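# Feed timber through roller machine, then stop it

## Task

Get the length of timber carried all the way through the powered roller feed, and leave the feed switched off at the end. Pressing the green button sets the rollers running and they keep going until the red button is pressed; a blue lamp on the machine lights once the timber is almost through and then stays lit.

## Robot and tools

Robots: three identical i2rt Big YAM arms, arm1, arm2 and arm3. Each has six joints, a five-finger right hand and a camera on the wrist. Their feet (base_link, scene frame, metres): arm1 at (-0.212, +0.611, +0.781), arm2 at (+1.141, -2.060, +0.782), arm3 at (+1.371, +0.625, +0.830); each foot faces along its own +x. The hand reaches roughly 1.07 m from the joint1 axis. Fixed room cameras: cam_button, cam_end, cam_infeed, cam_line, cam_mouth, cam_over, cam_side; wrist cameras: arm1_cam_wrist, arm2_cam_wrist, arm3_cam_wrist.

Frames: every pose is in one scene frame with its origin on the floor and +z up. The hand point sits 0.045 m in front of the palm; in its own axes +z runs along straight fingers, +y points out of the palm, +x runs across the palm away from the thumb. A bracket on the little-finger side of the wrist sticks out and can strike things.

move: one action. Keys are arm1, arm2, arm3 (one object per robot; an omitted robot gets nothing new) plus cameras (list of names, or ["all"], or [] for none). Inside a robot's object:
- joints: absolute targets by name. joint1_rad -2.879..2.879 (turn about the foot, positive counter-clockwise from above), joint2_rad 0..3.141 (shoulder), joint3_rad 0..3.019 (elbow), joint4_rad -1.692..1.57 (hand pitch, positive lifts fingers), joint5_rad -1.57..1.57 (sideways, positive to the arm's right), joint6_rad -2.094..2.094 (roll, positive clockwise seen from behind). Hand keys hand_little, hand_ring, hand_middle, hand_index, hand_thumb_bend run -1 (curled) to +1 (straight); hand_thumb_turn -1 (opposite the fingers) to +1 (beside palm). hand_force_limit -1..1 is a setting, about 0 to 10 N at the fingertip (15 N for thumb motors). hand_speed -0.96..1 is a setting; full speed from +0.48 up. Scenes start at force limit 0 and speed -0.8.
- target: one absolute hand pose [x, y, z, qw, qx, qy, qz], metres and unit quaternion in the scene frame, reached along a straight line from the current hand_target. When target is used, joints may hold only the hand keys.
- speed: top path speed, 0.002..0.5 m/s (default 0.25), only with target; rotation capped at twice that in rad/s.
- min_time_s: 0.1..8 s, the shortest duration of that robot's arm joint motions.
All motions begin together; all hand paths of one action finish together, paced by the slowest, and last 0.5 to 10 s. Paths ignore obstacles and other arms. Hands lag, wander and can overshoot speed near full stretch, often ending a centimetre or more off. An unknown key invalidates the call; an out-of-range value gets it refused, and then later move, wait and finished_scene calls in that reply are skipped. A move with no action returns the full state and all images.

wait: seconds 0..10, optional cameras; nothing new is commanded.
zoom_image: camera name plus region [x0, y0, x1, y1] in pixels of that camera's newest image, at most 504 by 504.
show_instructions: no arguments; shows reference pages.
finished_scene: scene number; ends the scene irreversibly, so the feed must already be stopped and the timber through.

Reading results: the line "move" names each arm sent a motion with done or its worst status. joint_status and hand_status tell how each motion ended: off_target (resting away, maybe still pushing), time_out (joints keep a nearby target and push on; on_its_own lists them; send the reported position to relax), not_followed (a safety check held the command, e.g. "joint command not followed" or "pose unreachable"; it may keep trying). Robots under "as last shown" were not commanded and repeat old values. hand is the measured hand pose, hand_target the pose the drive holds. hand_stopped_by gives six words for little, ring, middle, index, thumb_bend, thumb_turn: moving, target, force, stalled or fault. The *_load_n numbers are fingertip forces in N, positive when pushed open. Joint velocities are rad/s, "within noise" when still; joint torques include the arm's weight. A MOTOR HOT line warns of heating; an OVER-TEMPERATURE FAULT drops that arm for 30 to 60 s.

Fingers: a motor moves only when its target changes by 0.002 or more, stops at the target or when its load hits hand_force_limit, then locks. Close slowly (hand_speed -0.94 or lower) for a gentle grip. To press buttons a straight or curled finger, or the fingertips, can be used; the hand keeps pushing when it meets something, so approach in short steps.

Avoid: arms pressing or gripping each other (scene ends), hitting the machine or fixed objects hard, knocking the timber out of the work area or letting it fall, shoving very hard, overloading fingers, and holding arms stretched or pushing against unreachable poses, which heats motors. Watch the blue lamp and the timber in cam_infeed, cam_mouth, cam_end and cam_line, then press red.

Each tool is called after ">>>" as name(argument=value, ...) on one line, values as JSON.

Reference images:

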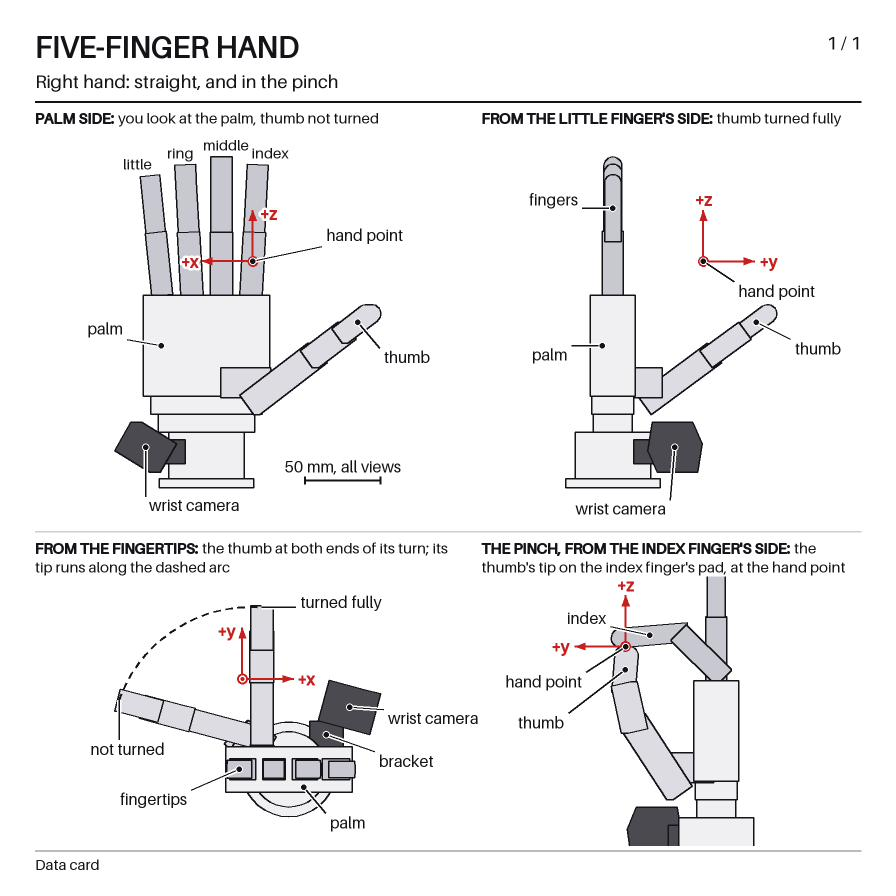

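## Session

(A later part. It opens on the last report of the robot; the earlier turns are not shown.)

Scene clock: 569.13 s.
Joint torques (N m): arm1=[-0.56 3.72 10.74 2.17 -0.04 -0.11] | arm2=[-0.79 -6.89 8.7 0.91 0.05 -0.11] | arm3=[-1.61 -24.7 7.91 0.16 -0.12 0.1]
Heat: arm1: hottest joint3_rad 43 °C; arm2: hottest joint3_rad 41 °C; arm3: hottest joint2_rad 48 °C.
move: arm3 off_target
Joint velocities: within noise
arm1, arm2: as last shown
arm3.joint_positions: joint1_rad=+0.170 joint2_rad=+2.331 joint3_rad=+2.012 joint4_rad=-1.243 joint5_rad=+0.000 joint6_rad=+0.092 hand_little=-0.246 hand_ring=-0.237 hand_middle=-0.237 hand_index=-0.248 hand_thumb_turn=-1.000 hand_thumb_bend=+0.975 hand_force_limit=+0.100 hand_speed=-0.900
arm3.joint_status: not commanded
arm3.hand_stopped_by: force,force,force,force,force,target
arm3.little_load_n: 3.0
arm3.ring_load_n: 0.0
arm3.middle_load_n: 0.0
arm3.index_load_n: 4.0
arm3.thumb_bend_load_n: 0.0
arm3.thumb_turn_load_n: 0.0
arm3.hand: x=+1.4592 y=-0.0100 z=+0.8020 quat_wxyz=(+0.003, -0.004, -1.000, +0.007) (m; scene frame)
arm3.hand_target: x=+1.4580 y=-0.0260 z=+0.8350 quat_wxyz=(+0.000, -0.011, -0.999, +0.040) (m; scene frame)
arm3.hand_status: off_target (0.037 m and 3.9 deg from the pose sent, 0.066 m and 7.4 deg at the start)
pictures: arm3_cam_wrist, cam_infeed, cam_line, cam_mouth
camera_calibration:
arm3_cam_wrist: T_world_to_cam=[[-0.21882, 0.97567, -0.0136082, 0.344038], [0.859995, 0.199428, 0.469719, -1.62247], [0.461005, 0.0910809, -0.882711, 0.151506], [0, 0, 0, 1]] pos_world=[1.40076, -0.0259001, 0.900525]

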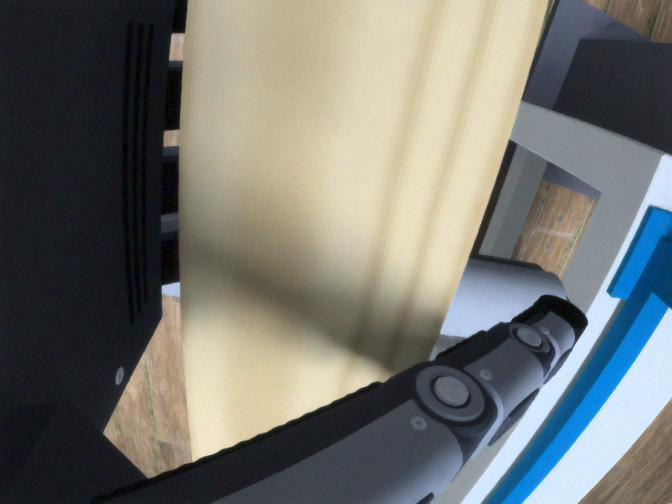

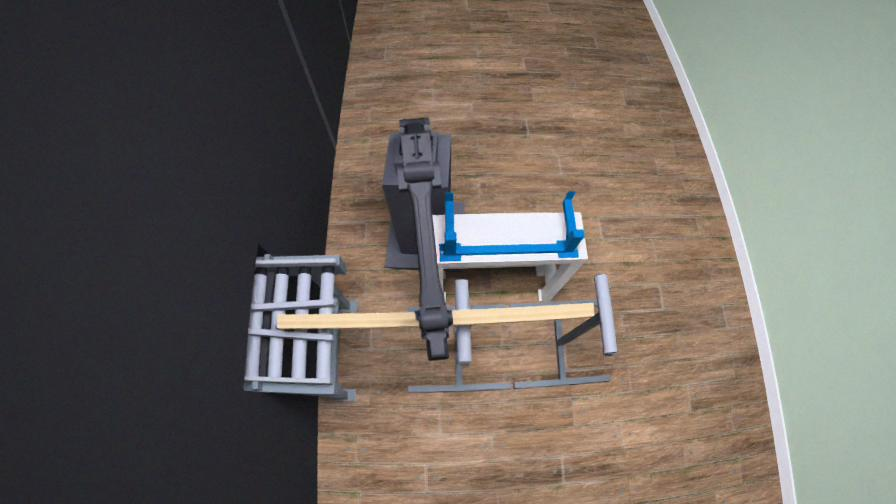

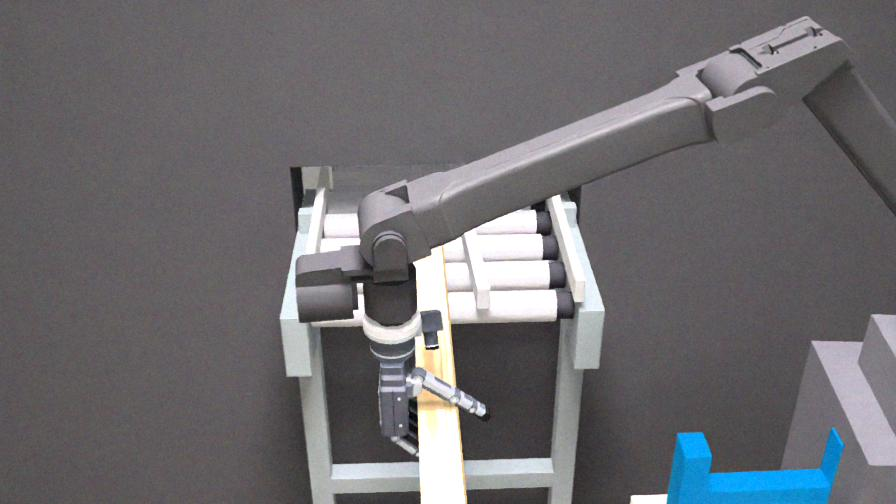

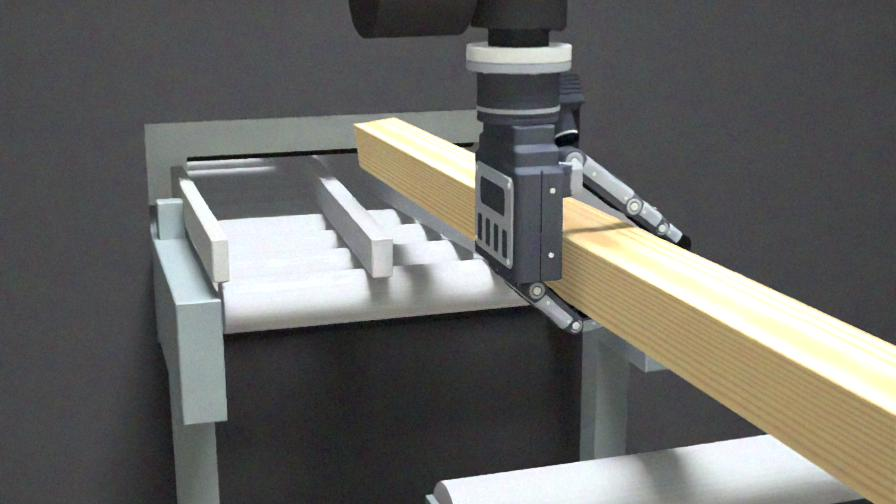

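>>> move(arm3={"target": [1.458, -0.015, 0.809, 0, -0.019, -0.999, 0.04], "speed": 0.1}, cameras=["cam_line", "cam_infeed", "cam_mouth"])

>>> zoom_image(camera="cam_infeed", region=[240, 240, 440, 400])

>>> zoom_image(camera="cam_mouth", region=[130, 80, 634, 364])

Scene clock: 593.83 s.
Joint torques (N m): arm1=[-0.32 3.37 10.65 2.06 -0.03 -0.11] | arm2=[-0.79 -6.95 8.69 0.91 0.05 -0.11] | arm3=[-1.67 -25.41 7.65 0.08 -0.1 0.12]
Heat: arm1: hottest joint3_rad 43 °C; arm2: hottest joint3_rad 41 °C; arm3: hottest joint3_rad 45 °C.
move: arm3 off_target
Joint velocities: within noise
arm1, arm2: as last shown
arm3.joint_positions: joint1_rad=+0.170 joint2_rad=+2.331 joint3_rad=+1.913 joint4_rad=-1.157 joint5_rad=+0.000 joint6_rad=+0.108 hand_little=-0.246 hand_ring=-0.237 hand_middle=-0.237 hand_index=-0.248 hand_thumb_turn=-1.000 hand_thumb_bend=+0.975 hand_force_limit=+0.100 hand_speed=-0.900
arm3.joint_status: not commanded
arm3.hand_stopped_by: force,force,force,force,force,target
arm3.little_load_n: 2.5
arm3.ring_load_n: 0.0
arm3.middle_load_n: 0.0
arm3.index_load_n: 4.0
arm3.thumb_bend_load_n: 0.0
arm3.thumb_turn_load_n: 0.0
arm3.hand: x=+1.4584 y=+0.0066 z=+0.7673 quat_wxyz=(+0.004, -0.013, -1.000, +0.000) (m; scene frame)
arm3.hand_target: x=+1.4579 y=-0.0134 z=+0.8088 quat_wxyz=(+0.000, -0.019, -0.999, +0.040) (m; scene frame)
arm3.hand_status: off_target (0.047 m and 4.6 deg from the pose sent, 0.009 m and 4.2 deg at the start)
pictures: cam_infeed, cam_line, cam_mouth

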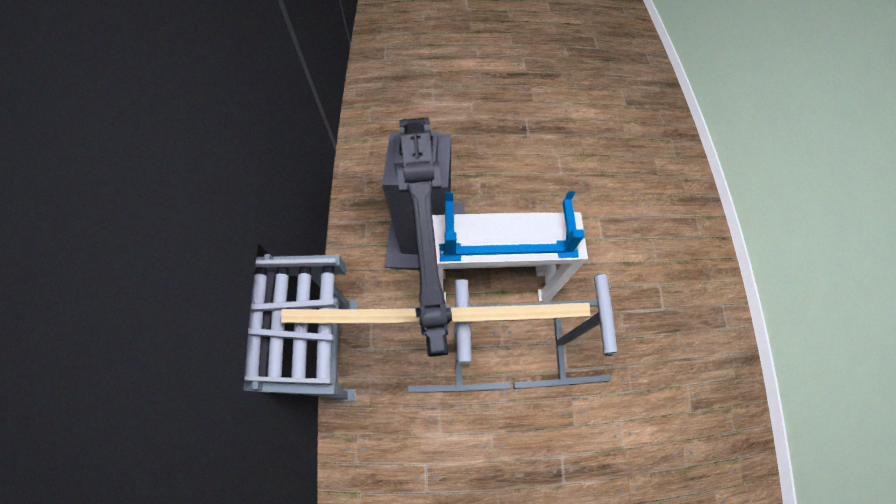

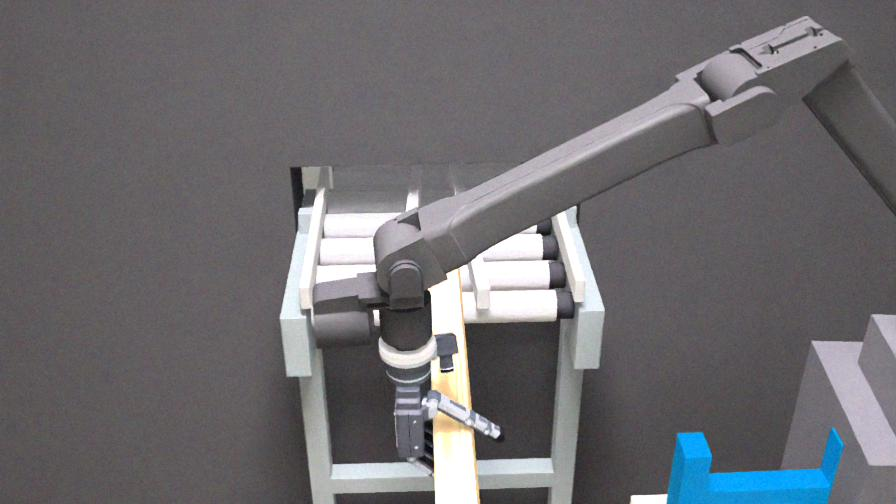

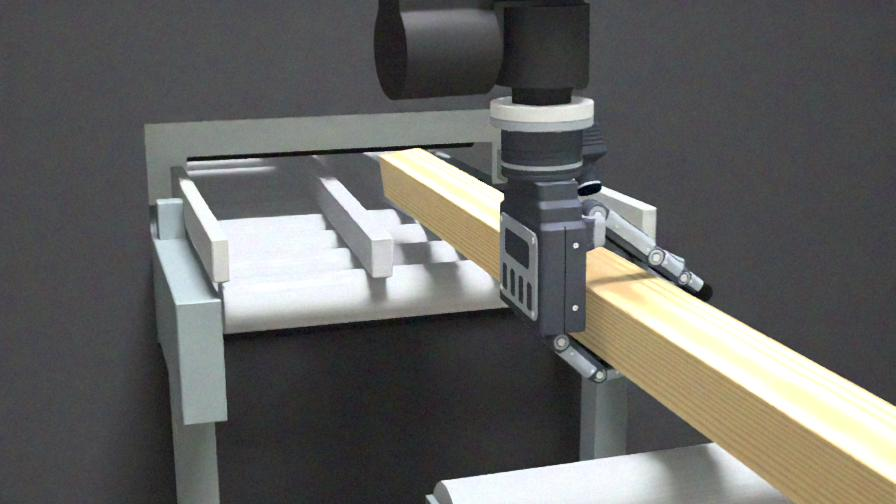

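Scaled by 2.520 from the camera's 896x504 image, which has a finer 1280x720 frame.

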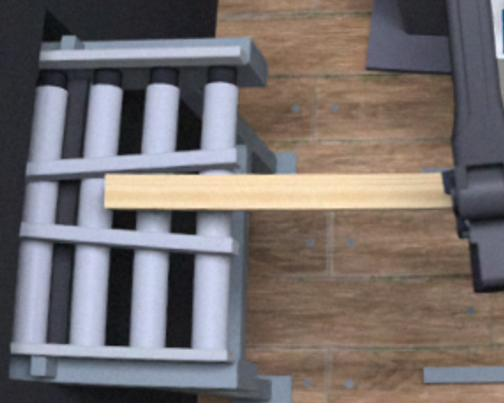

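Scaled by 1.000.

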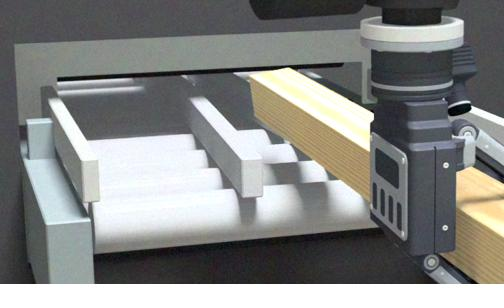

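>>> move(arm3={"target": [1.458, -0.017, 0.772, 0, -0.019, -0.999, 0.04], "speed": 0.08}, cameras=["cam_infeed", "cam_mouth"])

>>> zoom_image(camera="cam_mouth", region=[330, 80, 834, 504])

Scene clock: 606.87 s.
Joint torques (N m): arm1=[-0.5 3.72 10.7 2.07 -0.04 -0.12] | arm2=[-0.79 -6.89 8.7 0.91 0.05 -0.11] | arm3=[-1.44 -24.18 7.46 0.13 -0.08 0.1]
Heat: arm1: hottest joint3_rad 43 °C; arm2: hottest joint3_rad 41 °C; arm3: hottest joint3_rad 43 °C.
move: arm3 off_target
Joint velocities: within noise
arm1, arm2: as last shown
arm3.joint_positions: joint1_rad=+0.170 joint2_rad=+2.363 joint3_rad=+1.897 joint4_rad=-1.095 joint5_rad=+0.000 joint6_rad=+0.109 hand_little=-0.246 hand_ring=-0.237 hand_middle=-0.237 hand_index=-0.248 hand_thumb_turn=-1.000 hand_thumb_bend=+0.975 hand_force_limit=+0.100 hand_speed=-0.900
arm3.joint_status: not commanded
arm3.hand_stopped_by: force,force,force,force,force,target
arm3.little_load_n: 2.5
arm3.ring_load_n: 0.0
arm3.middle_load_n: 0.0
arm3.index_load_n: 4.0
arm3.thumb_bend_load_n: -0.5
arm3.thumb_turn_load_n: 0.0
arm3.hand: x=+1.4585 y=+0.0031 z=+0.7405 quat_wxyz=(+0.003, -0.013, -1.000, +0.008) (m; scene frame)
arm3.hand_target: x=+1.4579 y=-0.0160 z=+0.7720 quat_wxyz=(+0.000, -0.019, -0.999, +0.040) (m; scene frame)
arm3.hand_status: off_target (0.037 m and 3.8 deg from the pose sent, 0.024 m and 4.6 deg at the start)
pictures: cam_infeed, cam_mouth

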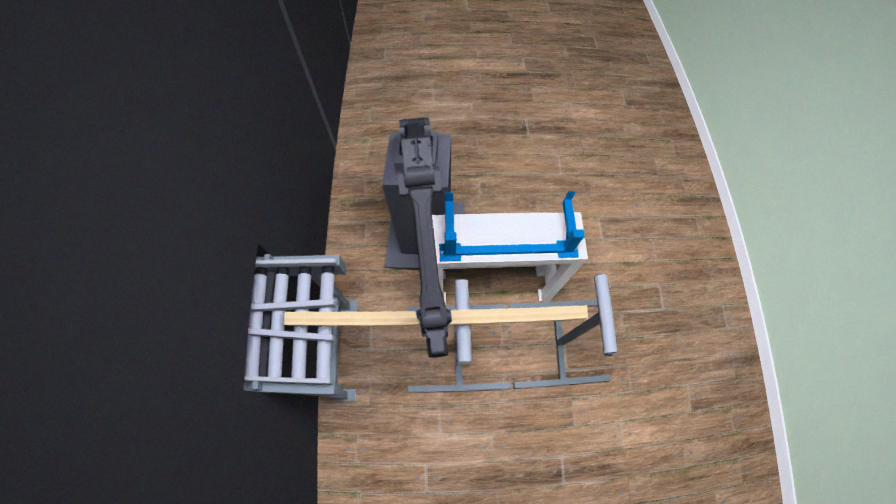

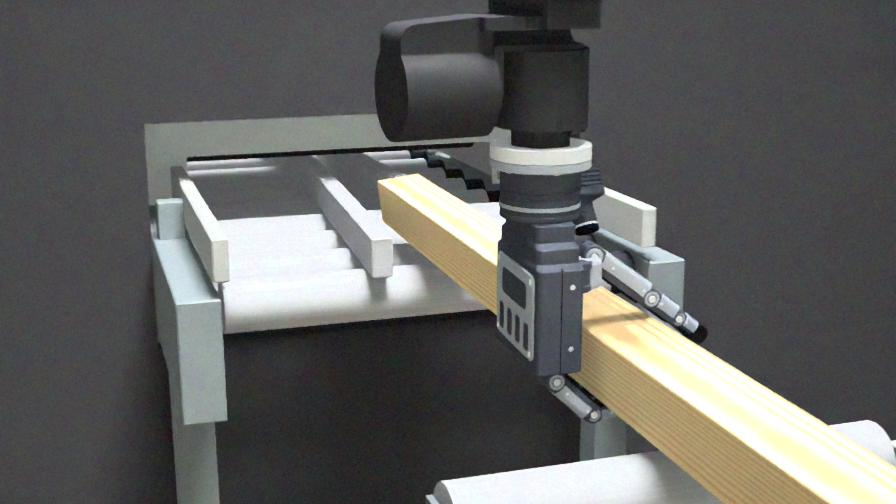

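Scaled by 1.000.

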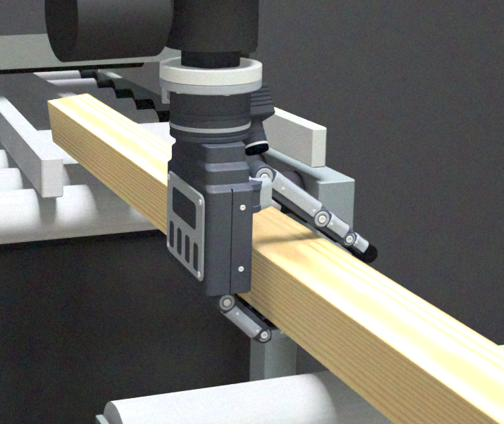

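>>> move(arm3={"target": [1.458, -0.018, 0.750, 0, -0.019, -0.999, 0.04], "speed": 0.06}, cameras=["cam_infeed", "cam_mouth", "cam_line"])

>>> zoom_image(camera="cam_mouth", region=[330, 80, 834, 504])

>>> zoom_image(camera="cam_infeed", region=[240, 240, 440, 400])

Scene clock: 611.93 s.
Joint torques (N m): arm1=[-0.5 3.43 10.76 2.11 -0.04 -0.11] | arm2=[-0.79 -6.89 8.7 0.9 0.05 -0.11] | arm3=[-1.38 -23.88 6.95 0.13 -0.06 0.11]
Heat: arm1: hottest joint3_rad 43 °C; arm2: hottest joint3_rad 41 °C; arm3: hottest joint2_rad 43 °C.
move: arm3 off_target
Joint velocities: within noise
arm1, arm2: as last shown
arm2.ring_load_n: 0.5
arm2.thumb_bend_load_n: -0.5
arm3.joint_positions: joint1_rad=+0.170 joint2_rad=+2.384 joint3_rad=+1.897 joint4_rad=-1.059 joint5_rad=+0.000 joint6_rad=+0.109 hand_little=-0.246 hand_ring=-0.237 hand_middle=-0.237 hand_index=-0.248 hand_thumb_turn=-1.000 hand_thumb_bend=+0.975 hand_force_limit=+0.100 hand_speed=-0.900
arm3.joint_status: not commanded
arm3.hand_stopped_by: force,force,force,force,force,target
arm3.little_load_n: 4.0
arm3.ring_load_n: 0.5
arm3.middle_load_n: 0.0
arm3.index_load_n: 2.0
arm3.thumb_bend_load_n: 0.0
arm3.thumb_turn_load_n: 0.0
arm3.hand: x=+1.4586 y=-0.0017 z=+0.7258 quat_wxyz=(+0.002, -0.013, -1.000, +0.015) (m; scene frame)
arm3.hand_target: x=+1.4578 y=-0.0174 z=+0.7500 quat_wxyz=(+0.000, -0.019, -0.999, +0.040) (m; scene frame)
arm3.hand_status: off_target (0.029 m and 2.9 deg from the pose sent, 0.023 m and 3.8 deg at the start)
pictures: cam_infeed, cam_line, cam_mouth

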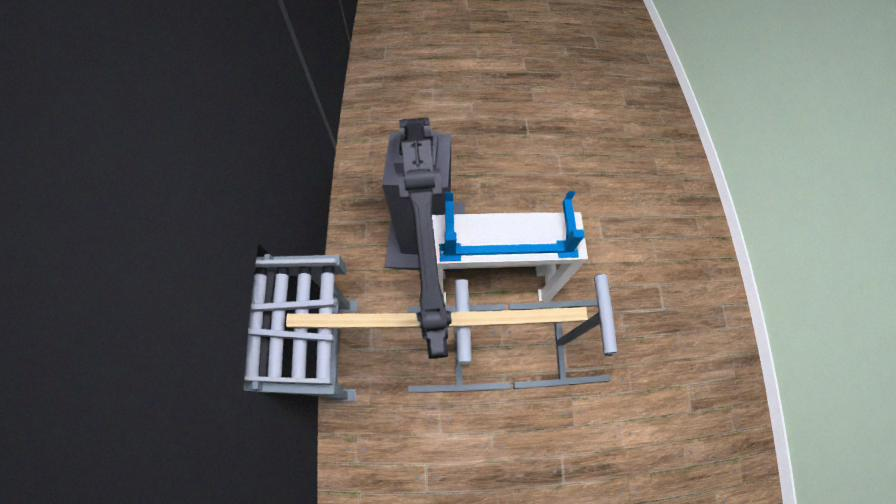

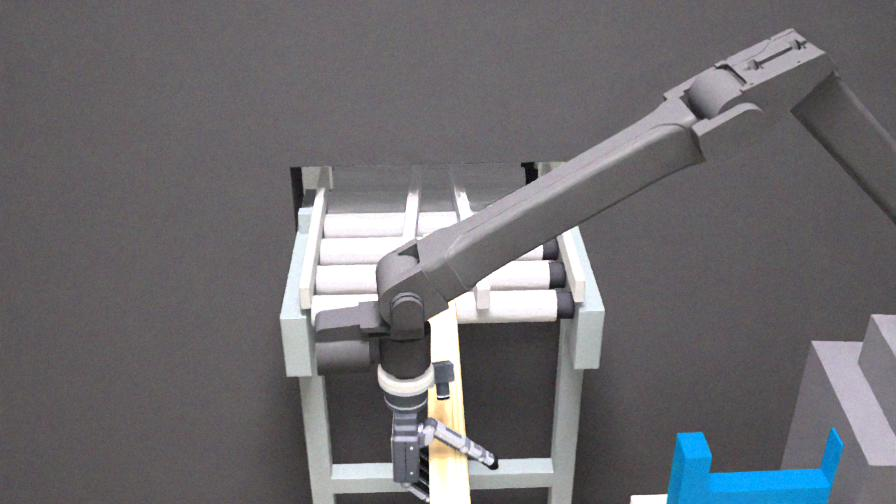

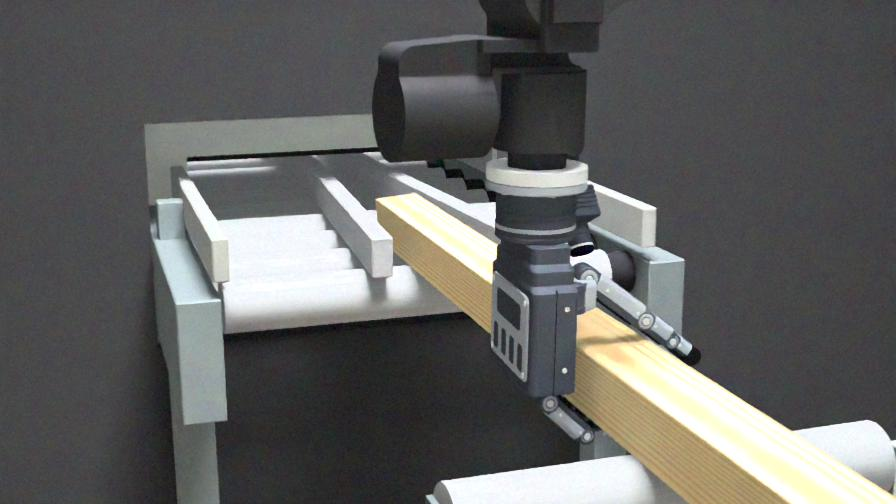

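Scaled by 1.000.

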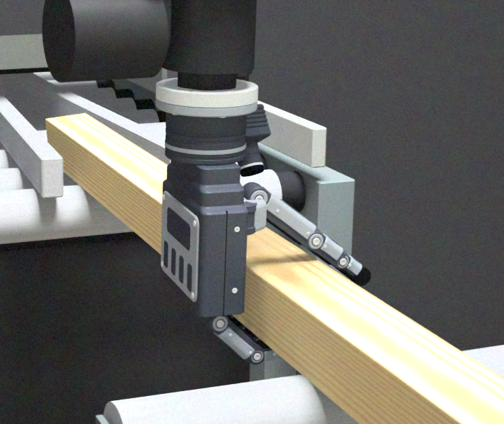

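Scaled by 2.520 from the camera's 896x504 image, which has a finer 1280x720 frame.

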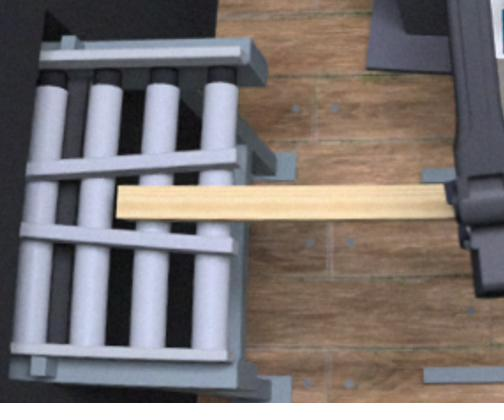

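>>> move(arm3={"target": [1.458, -0.018, 0.735, 0, -0.019, -0.999, 0.04], "speed": 0.06}, cameras=["cam_infeed", "cam_mouth", "cam_line"])

>>> zoom_image(camera="cam_mouth", region=[330, 80, 834, 504])

Scene clock: 618.30 s.
Joint torques (N m): arm1=[-0.5 3.43 10.71 2.06 -0.05 -0.11] | arm2=[-0.79 -6.89 8.7 0.91 0.06 -0.11] | arm3=[-1.49 -22.36 6.86 0.58 -0.08 0.11]
Heat: arm1: hottest joint3_rad 43 °C; arm2: hottest joint3_rad 41 °C; arm3: hottest joint2_rad 43 °C.
move: arm3 off_target
Joint velocities: within noise
arm1, arm2: as last shown
arm2.ring_load_n: 0.0
arm2.thumb_bend_load_n: 0.0
arm3.joint_positions: joint1_rad=+0.170 joint2_rad=+2.385 joint3_rad=+1.894 joint4_rad=-1.046 joint5_rad=+0.000 joint6_rad=+0.109 hand_little=-0.246 hand_ring=-0.236 hand_middle=-0.237 hand_index=-0.248 hand_thumb_turn=-1.000 hand_thumb_bend=+0.975 hand_force_limit=+0.100 hand_speed=-0.900
arm3.joint_status: not commanded
arm3.hand_stopped_by: force,force,force,force,force,target
arm3.little_load_n: 2.0
arm3.ring_load_n: 1.5
arm3.middle_load_n: 0.5
arm3.index_load_n: 2.0
arm3.thumb_bend_load_n: 0.0
arm3.thumb_turn_load_n: 0.0
arm3.hand: x=+1.4588 y=-0.0037 z=+0.7232 quat_wxyz=(+0.002, -0.013, -1.000, +0.020) (m; scene frame)
arm3.hand_target: x=+1.4578 y=-0.0176 z=+0.7352 quat_wxyz=(+0.000, -0.019, -0.999, +0.040) (m; scene frame)
arm3.hand_status: off_target (0.019 m and 2.5 deg from the pose sent, 0.019 m and 2.9 deg at the start)
pictures: cam_infeed, cam_line, cam_mouth

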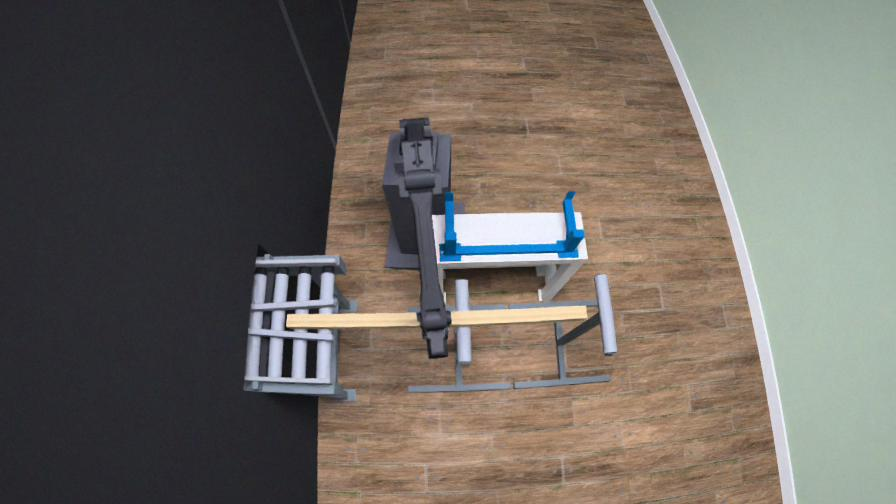

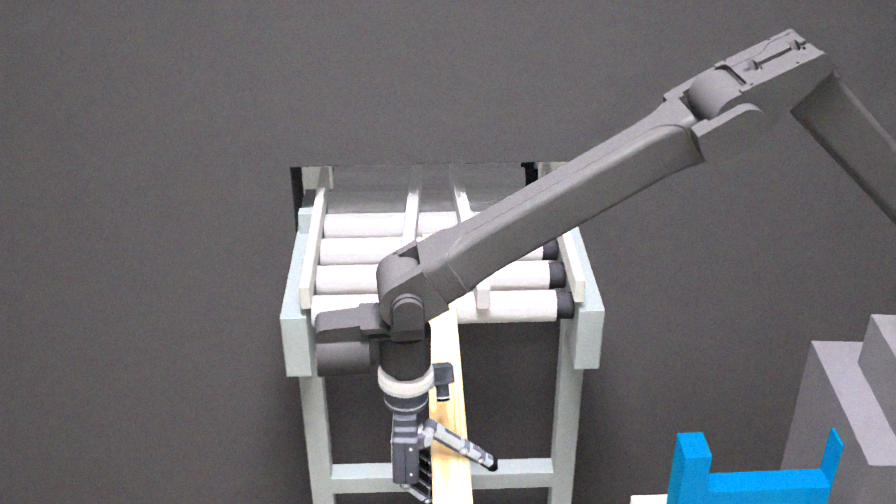

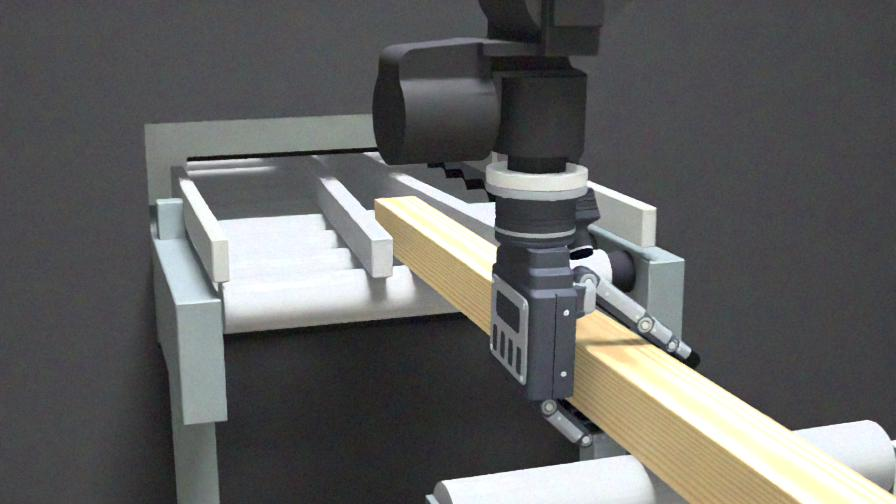

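Scaled by 1.000.

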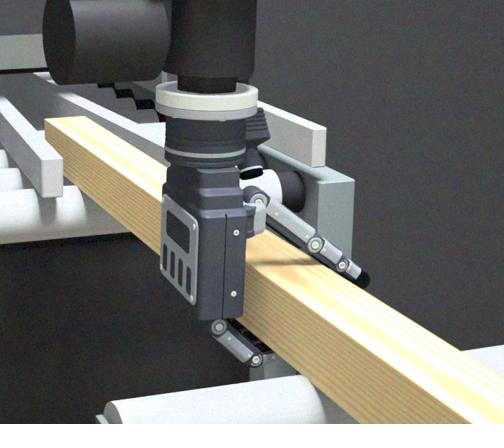

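>>> move(arm3={"joints": {"hand_little": 1, "hand_ring": 1, "hand_middle": 1, "hand_index": 1, "hand_speed": -0.5}}, cameras=["cam_mouth", "arm3_cam_wrist"])

Scene clock: 626.83 s.
Joint torques (N m): arm1=[-0.21 3.72 10.82 2.13 -0.04 -0.12] | arm2=[-0.79 -6.89 8.7 0.91 0.06 -0.11] | arm3=[-1.32 -22.07 6.91 0.59 -0.07 0.11]
Heat: arm1: hottest joint3_rad 43 °C; arm2: hottest joint3_rad 41 °C; arm3: hottest joint2_rad 45 °C.
move: arm3 done
Joint velocities: within noise
arm1: as last shown
arm2.joint_positions: joint1_rad=+0.091 joint2_rad=+1.442 joint3_rad=+1.077 joint4_rad=-1.214 joint5_rad=-0.004 joint6_rad=+0.343 hand_little=-1.000 hand_ring=-1.000 hand_middle=-1.000 hand_index=+1.000 hand_thumb_turn=+1.000 hand_thumb_bend=+1.000 hand_force_limit=+0.000 hand_speed=+0.000
arm2.joint_status: not commanded
arm2.hand_stopped_by: target,target,target,target,target,target
arm2.little_load_n: 0.0
arm2.ring_load_n: 0.0
arm2.middle_load_n: 0.0
arm2.index_load_n: 0.0
arm2.thumb_bend_load_n: 0.0
arm2.thumb_turn_load_n: 0.0
arm2.hand: x=+0.9780 y=-1.7474 z=+0.8914 quat_wxyz=(+0.006, +1.000, -0.002, +0.001) (m; scene frame)
arm2.hand_target: x=+0.9790 y=-1.7420 z=+0.8901 quat_wxyz=(+0.000, +1.000, +0.000, +0.000) (m; scene frame)
arm2.hand_status: not commanded
arm3.joint_positions: joint1_rad=+0.170 joint2_rad=+2.383 joint3_rad=+1.894 joint4_rad=-1.044 joint5_rad=+0.000 joint6_rad=+0.109 hand_little=+1.000 hand_ring=+1.000 hand_middle=+1.000 hand_index=+1.000 hand_thumb_turn=-1.000 hand_thumb_bend=+0.975 hand_force_limit=+0.100 hand_speed=-0.500
arm3.joint_status: all done
arm3.hand_stopped_by: target,target,target,target,force,target
arm3.little_load_n: 0.0
arm3.ring_load_n: 0.0
arm3.middle_load_n: 0.0
arm3.index_load_n: 0.0
arm3.thumb_bend_load_n: 0.0
arm3.thumb_turn_load_n: 0.0
arm3.hand: x=+1.4589 y=-0.0048 z=+0.7248 quat_wxyz=(+0.002, -0.013, -1.000, +0.022) (m; scene frame)
arm3.hand_target: x=+1.4578 y=-0.0177 z=+0.7353 quat_wxyz=(+0.000, -0.019, -0.999, +0.040) (m; scene frame)
arm3.hand_status: not commanded
pictures: arm3_cam_wrist, cam_mouth
camera_calibration:
arm3_cam_wrist: T_world_to_cam=[[-0.202139, 0.978412, -0.0430005, 0.334878], [0.861806, 0.198562, 0.466758, -1.58753], [0.46522, 0.0572917, -0.883339, 0.0771405], [0, 0, 0, 1]] pos_world=[1.39995, -0.0168462, 0.823532]

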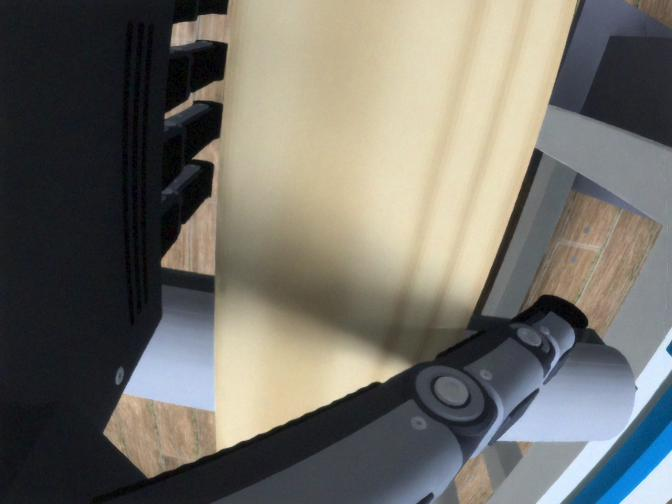

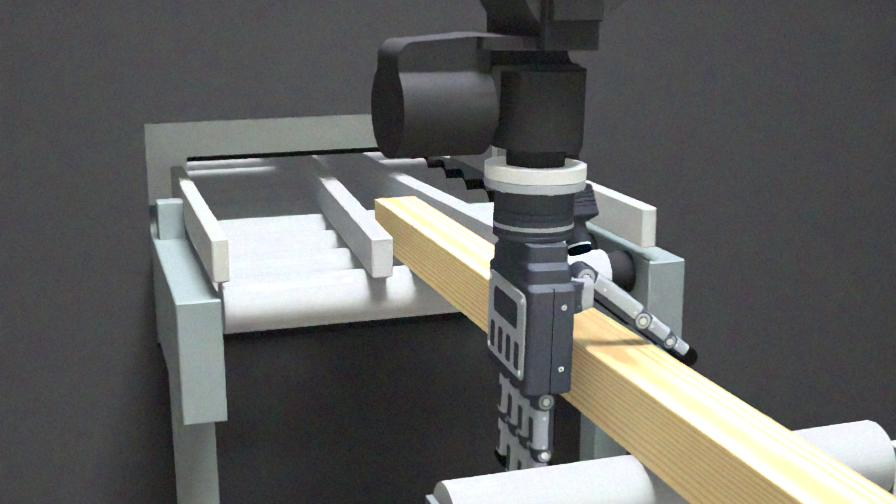

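>>> move(arm3={"target": [1.46, -0.012, 0.92, 0, -0.013, -1, 0.02], "speed": 0.15}, cameras=["cam_mouth", "cam_line", "cam_infeed", "cam_button"])

>>> zoom_image(camera="cam_infeed", region=[240, 240, 440, 400])

>>> zoom_image(camera="cam_line", region=[270, 140, 620, 400])

Scene clock: 633.13 s.
Joint torques (N m): arm1=[-0.32 3.66 10.66 2.11 -0.04 -0.13] | arm2=[-0.73 -6.89 8.72 0.92 0.06 -0.11] | arm3=[-1.44 -22.24 9.21 -0.34 -0.13 0.02]
Heat: arm1: hottest joint3_rad 43 °C; arm2: hottest joint3_rad 41 °C; arm3: hottest joint2_rad 44 °C.
move: arm3 off_target
Joint velocities: within noise
arm1.joint_positions: joint1_rad=+0.291 joint2_rad=+0.635 joint3_rad=+1.450 joint4_rad=-1.573 joint5_rad=-0.289 joint6_rad=-1.280 hand_little=+1.000 hand_ring=+1.000 hand_middle=+1.000 hand_index=+1.000 hand_thumb_turn=+1.000 hand_thumb_bend=+1.000 hand_force_limit=+0.000 hand_speed=-0.800
arm1.joint_status: not commanded
arm1.hand_stopped_by: target,target,target,target,target,target
arm1.little_load_n: 0.0
arm1.ring_load_n: 0.0
arm1.middle_load_n: 0.0
arm1.index_load_n: 0.0
arm1.thumb_bend_load_n: 0.0
arm1.thumb_turn_load_n: 0.0
arm1.hand: x=-0.1396 y=+0.4392 z=+1.2467 quat_wxyz=(+0.064, +0.697, -0.588, +0.406) (m; scene frame)
arm1.hand_target: x=-0.1399 y=+0.4402 z=+1.2545 quat_wxyz=(+0.069, +0.695, -0.584, +0.414) (m; scene frame)
arm1.hand_status: not commanded
arm2: as last shown
arm3.joint_positions: joint1_rad=+0.170 joint2_rad=+2.244 joint3_rad=+2.114 joint4_rad=-1.444 joint5_rad=-0.003 joint6_rad=+0.109 hand_little=+1.000 hand_ring=+1.000 hand_middle=+1.000 hand_index=+1.000 hand_thumb_turn=-1.000 hand_thumb_bend=+0.975 hand_force_limit=+0.100 hand_speed=-0.500
arm3.joint_status: not commanded
arm3.hand_stopped_by: target,target,target,target,force,target
arm3.little_load_n: 0.0
arm3.ring_load_n: 0.0
arm3.middle_load_n: 0.0
arm3.index_load_n: 0.0
arm3.thumb_bend_load_n: 0.0
arm3.thumb_turn_load_n: 0.0
arm3.hand: x=+1.4605 y=-0.0018 z=+0.8994 quat_wxyz=(+0.003, -0.013, -1.000, +0.001) (m; scene frame)
arm3.hand_target: x=+1.4599 y=-0.0113 z=+0.9201 quat_wxyz=(+0.000, -0.013, -1.000, +0.020) (m; scene frame)
arm3.hand_status: off_target (0.023 m and 2.2 deg from the pose sent, 0.195 m and 0.3 deg at the start)
pictures: cam_button, cam_infeed, cam_line, cam_mouth

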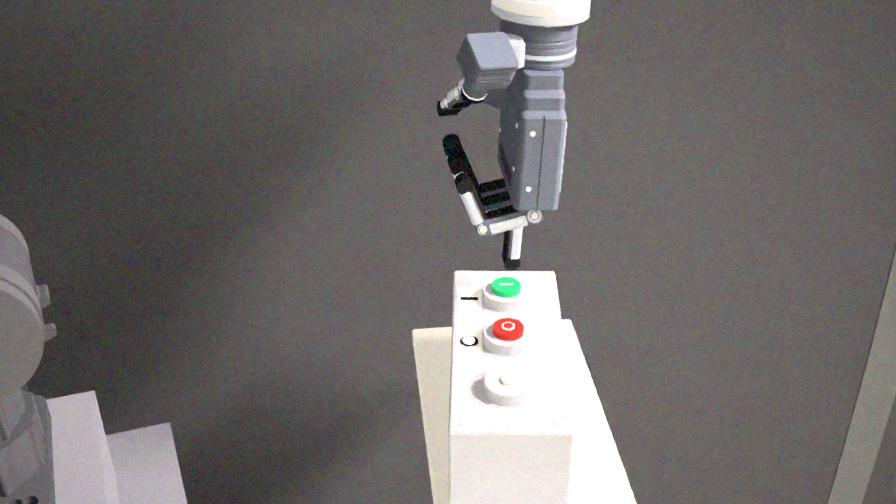

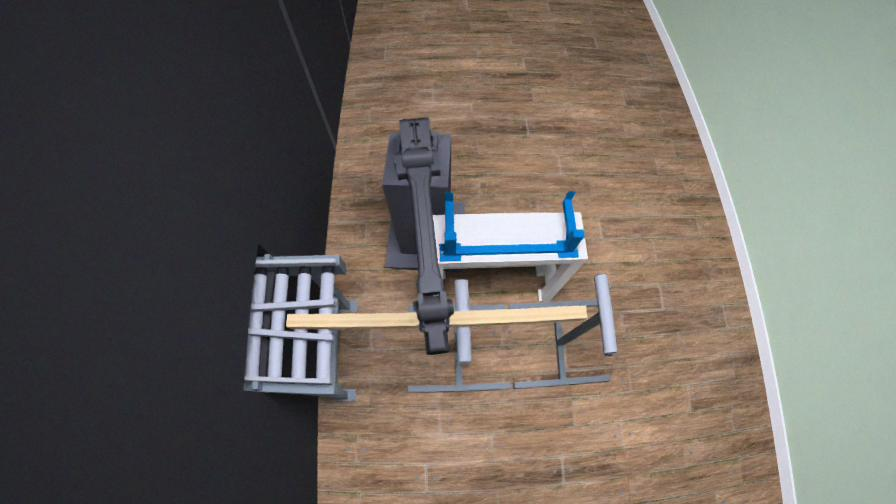

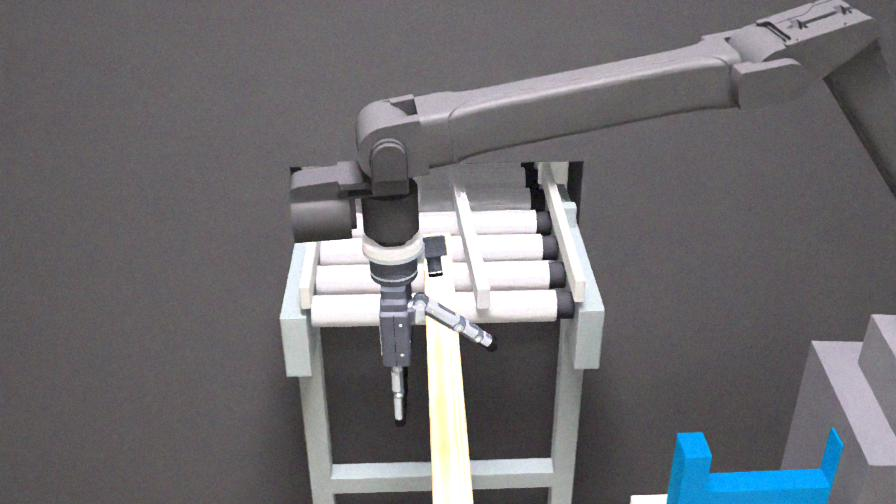

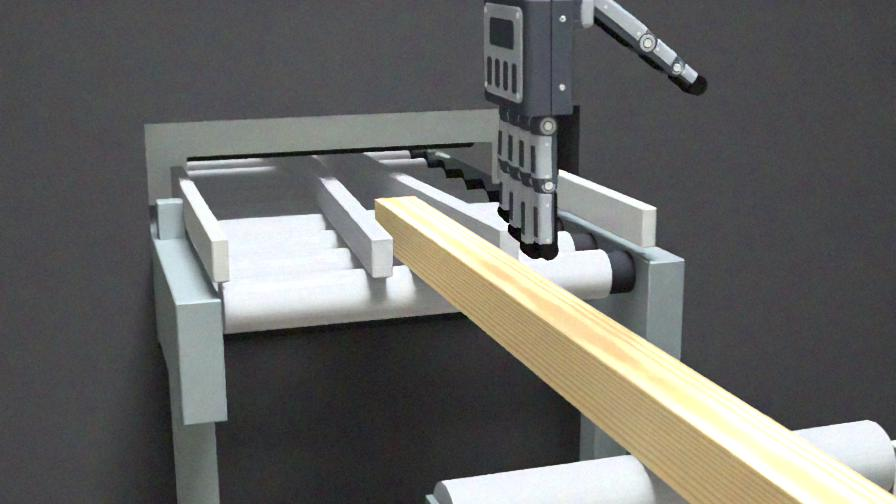

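Scaled by 2.520 from the camera's 896x504 image, which has a finer 1280x720 frame.

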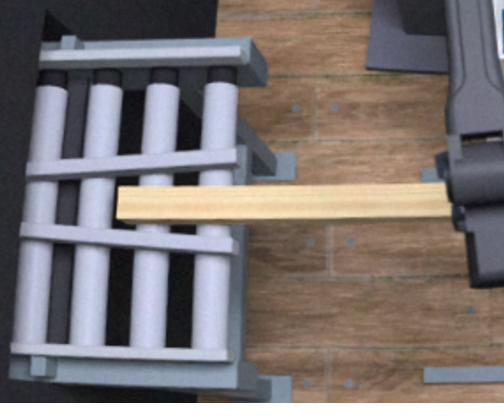

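Scaled by 1.440 from the camera's 896x504 image, which has a finer 1280x720 frame.

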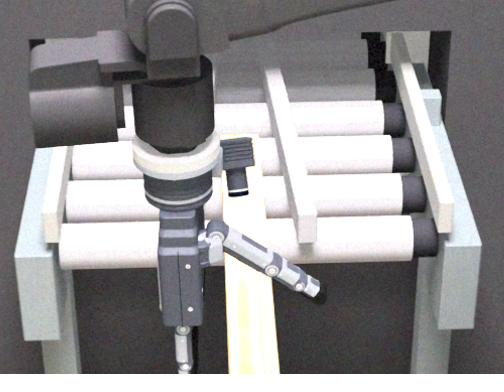

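>>> move(arm2={"target": [0.979, -1.746, 0.864, 0, 1, 0, 0], "speed": 0.06}, cameras=["cam_button", "cam_infeed", "cam_mouth"])

>>> zoom_image(camera="cam_button", region=[420, 180, 640, 400])

Scene clock: 645.63 s.
Joint torques (N m): arm1=[-0.32 3.31 10.78 2.13 -0.06 -0.13] | arm2=[-0.5 -6.18 7.66 1.43 0.05 -0.08] | arm3=[-1.26 -22.18 9.21 -0.36 -0.13 0]
Heat: arm1: hottest joint3_rad 43 °C; arm2: hottest joint3_rad 41 °C; arm3: hottest joint2_rad 46 °C.
move: arm2 done
Joint velocities: within noise
arm1, arm3: as last shown
arm2.joint_positions: joint1_rad=+0.091 joint2_rad=+1.452 joint3_rad=+1.033 joint4_rad=-1.153 joint5_rad=-0.004 joint6_rad=+0.343 hand_little=-1.000 hand_ring=-1.000 hand_middle=-1.000 hand_index=+1.000 hand_thumb_turn=+1.000 hand_thumb_bend=+1.000 hand_force_limit=+0.000 hand_speed=+0.000
arm2.joint_status: not commanded
arm2.hand_stopped_by: target,target,target,target,target,target
arm2.little_load_n: 0.0
arm2.ring_load_n: 0.0
arm2.middle_load_n: 0.0
arm2.index_load_n: -1.5
arm2.thumb_bend_load_n: 0.0
arm2.thumb_turn_load_n: 0.0
arm2.hand: x=+0.9789 y=-1.7497 z=+0.8719 quat_wxyz=(+0.003, +1.000, -0.002, +0.000) (m; scene frame)
arm2.hand_target: x=+0.9791 y=-1.7461 z=+0.8642 quat_wxyz=(+0.000, +1.000, +0.000, +0.000) (m; scene frame)
arm2.hand_status: done (0.009 m and 0.4 deg from the pose sent, 0.027 m and 0.8 deg at the start)
arm3.thumb_turn_load_n: 0.5
pictures: cam_button, cam_infeed, cam_mouth

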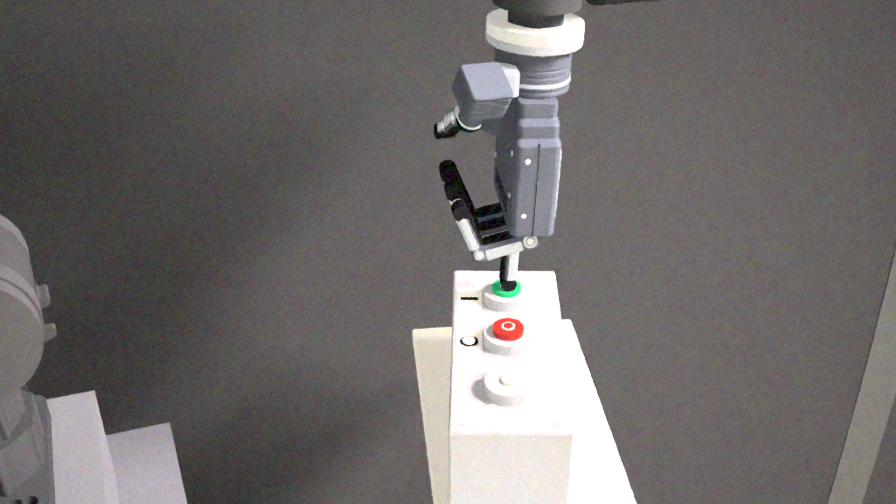

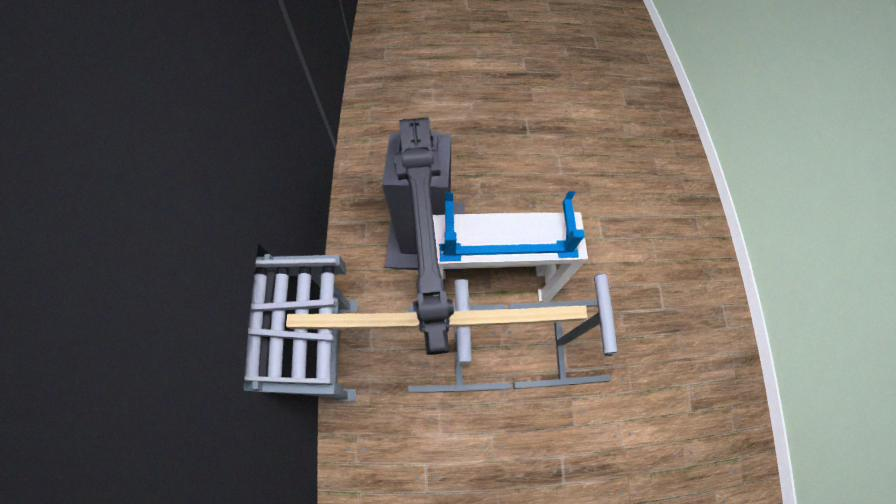

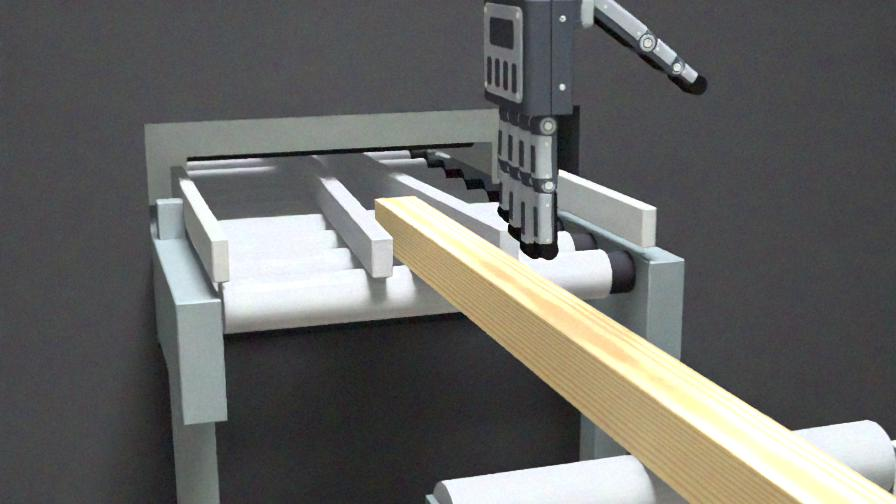

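Scaled by 2.291 from the camera's 896x504 image, which has a finer 1280x720 frame.

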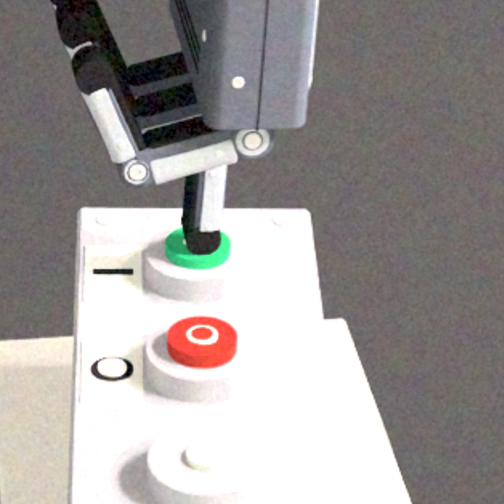

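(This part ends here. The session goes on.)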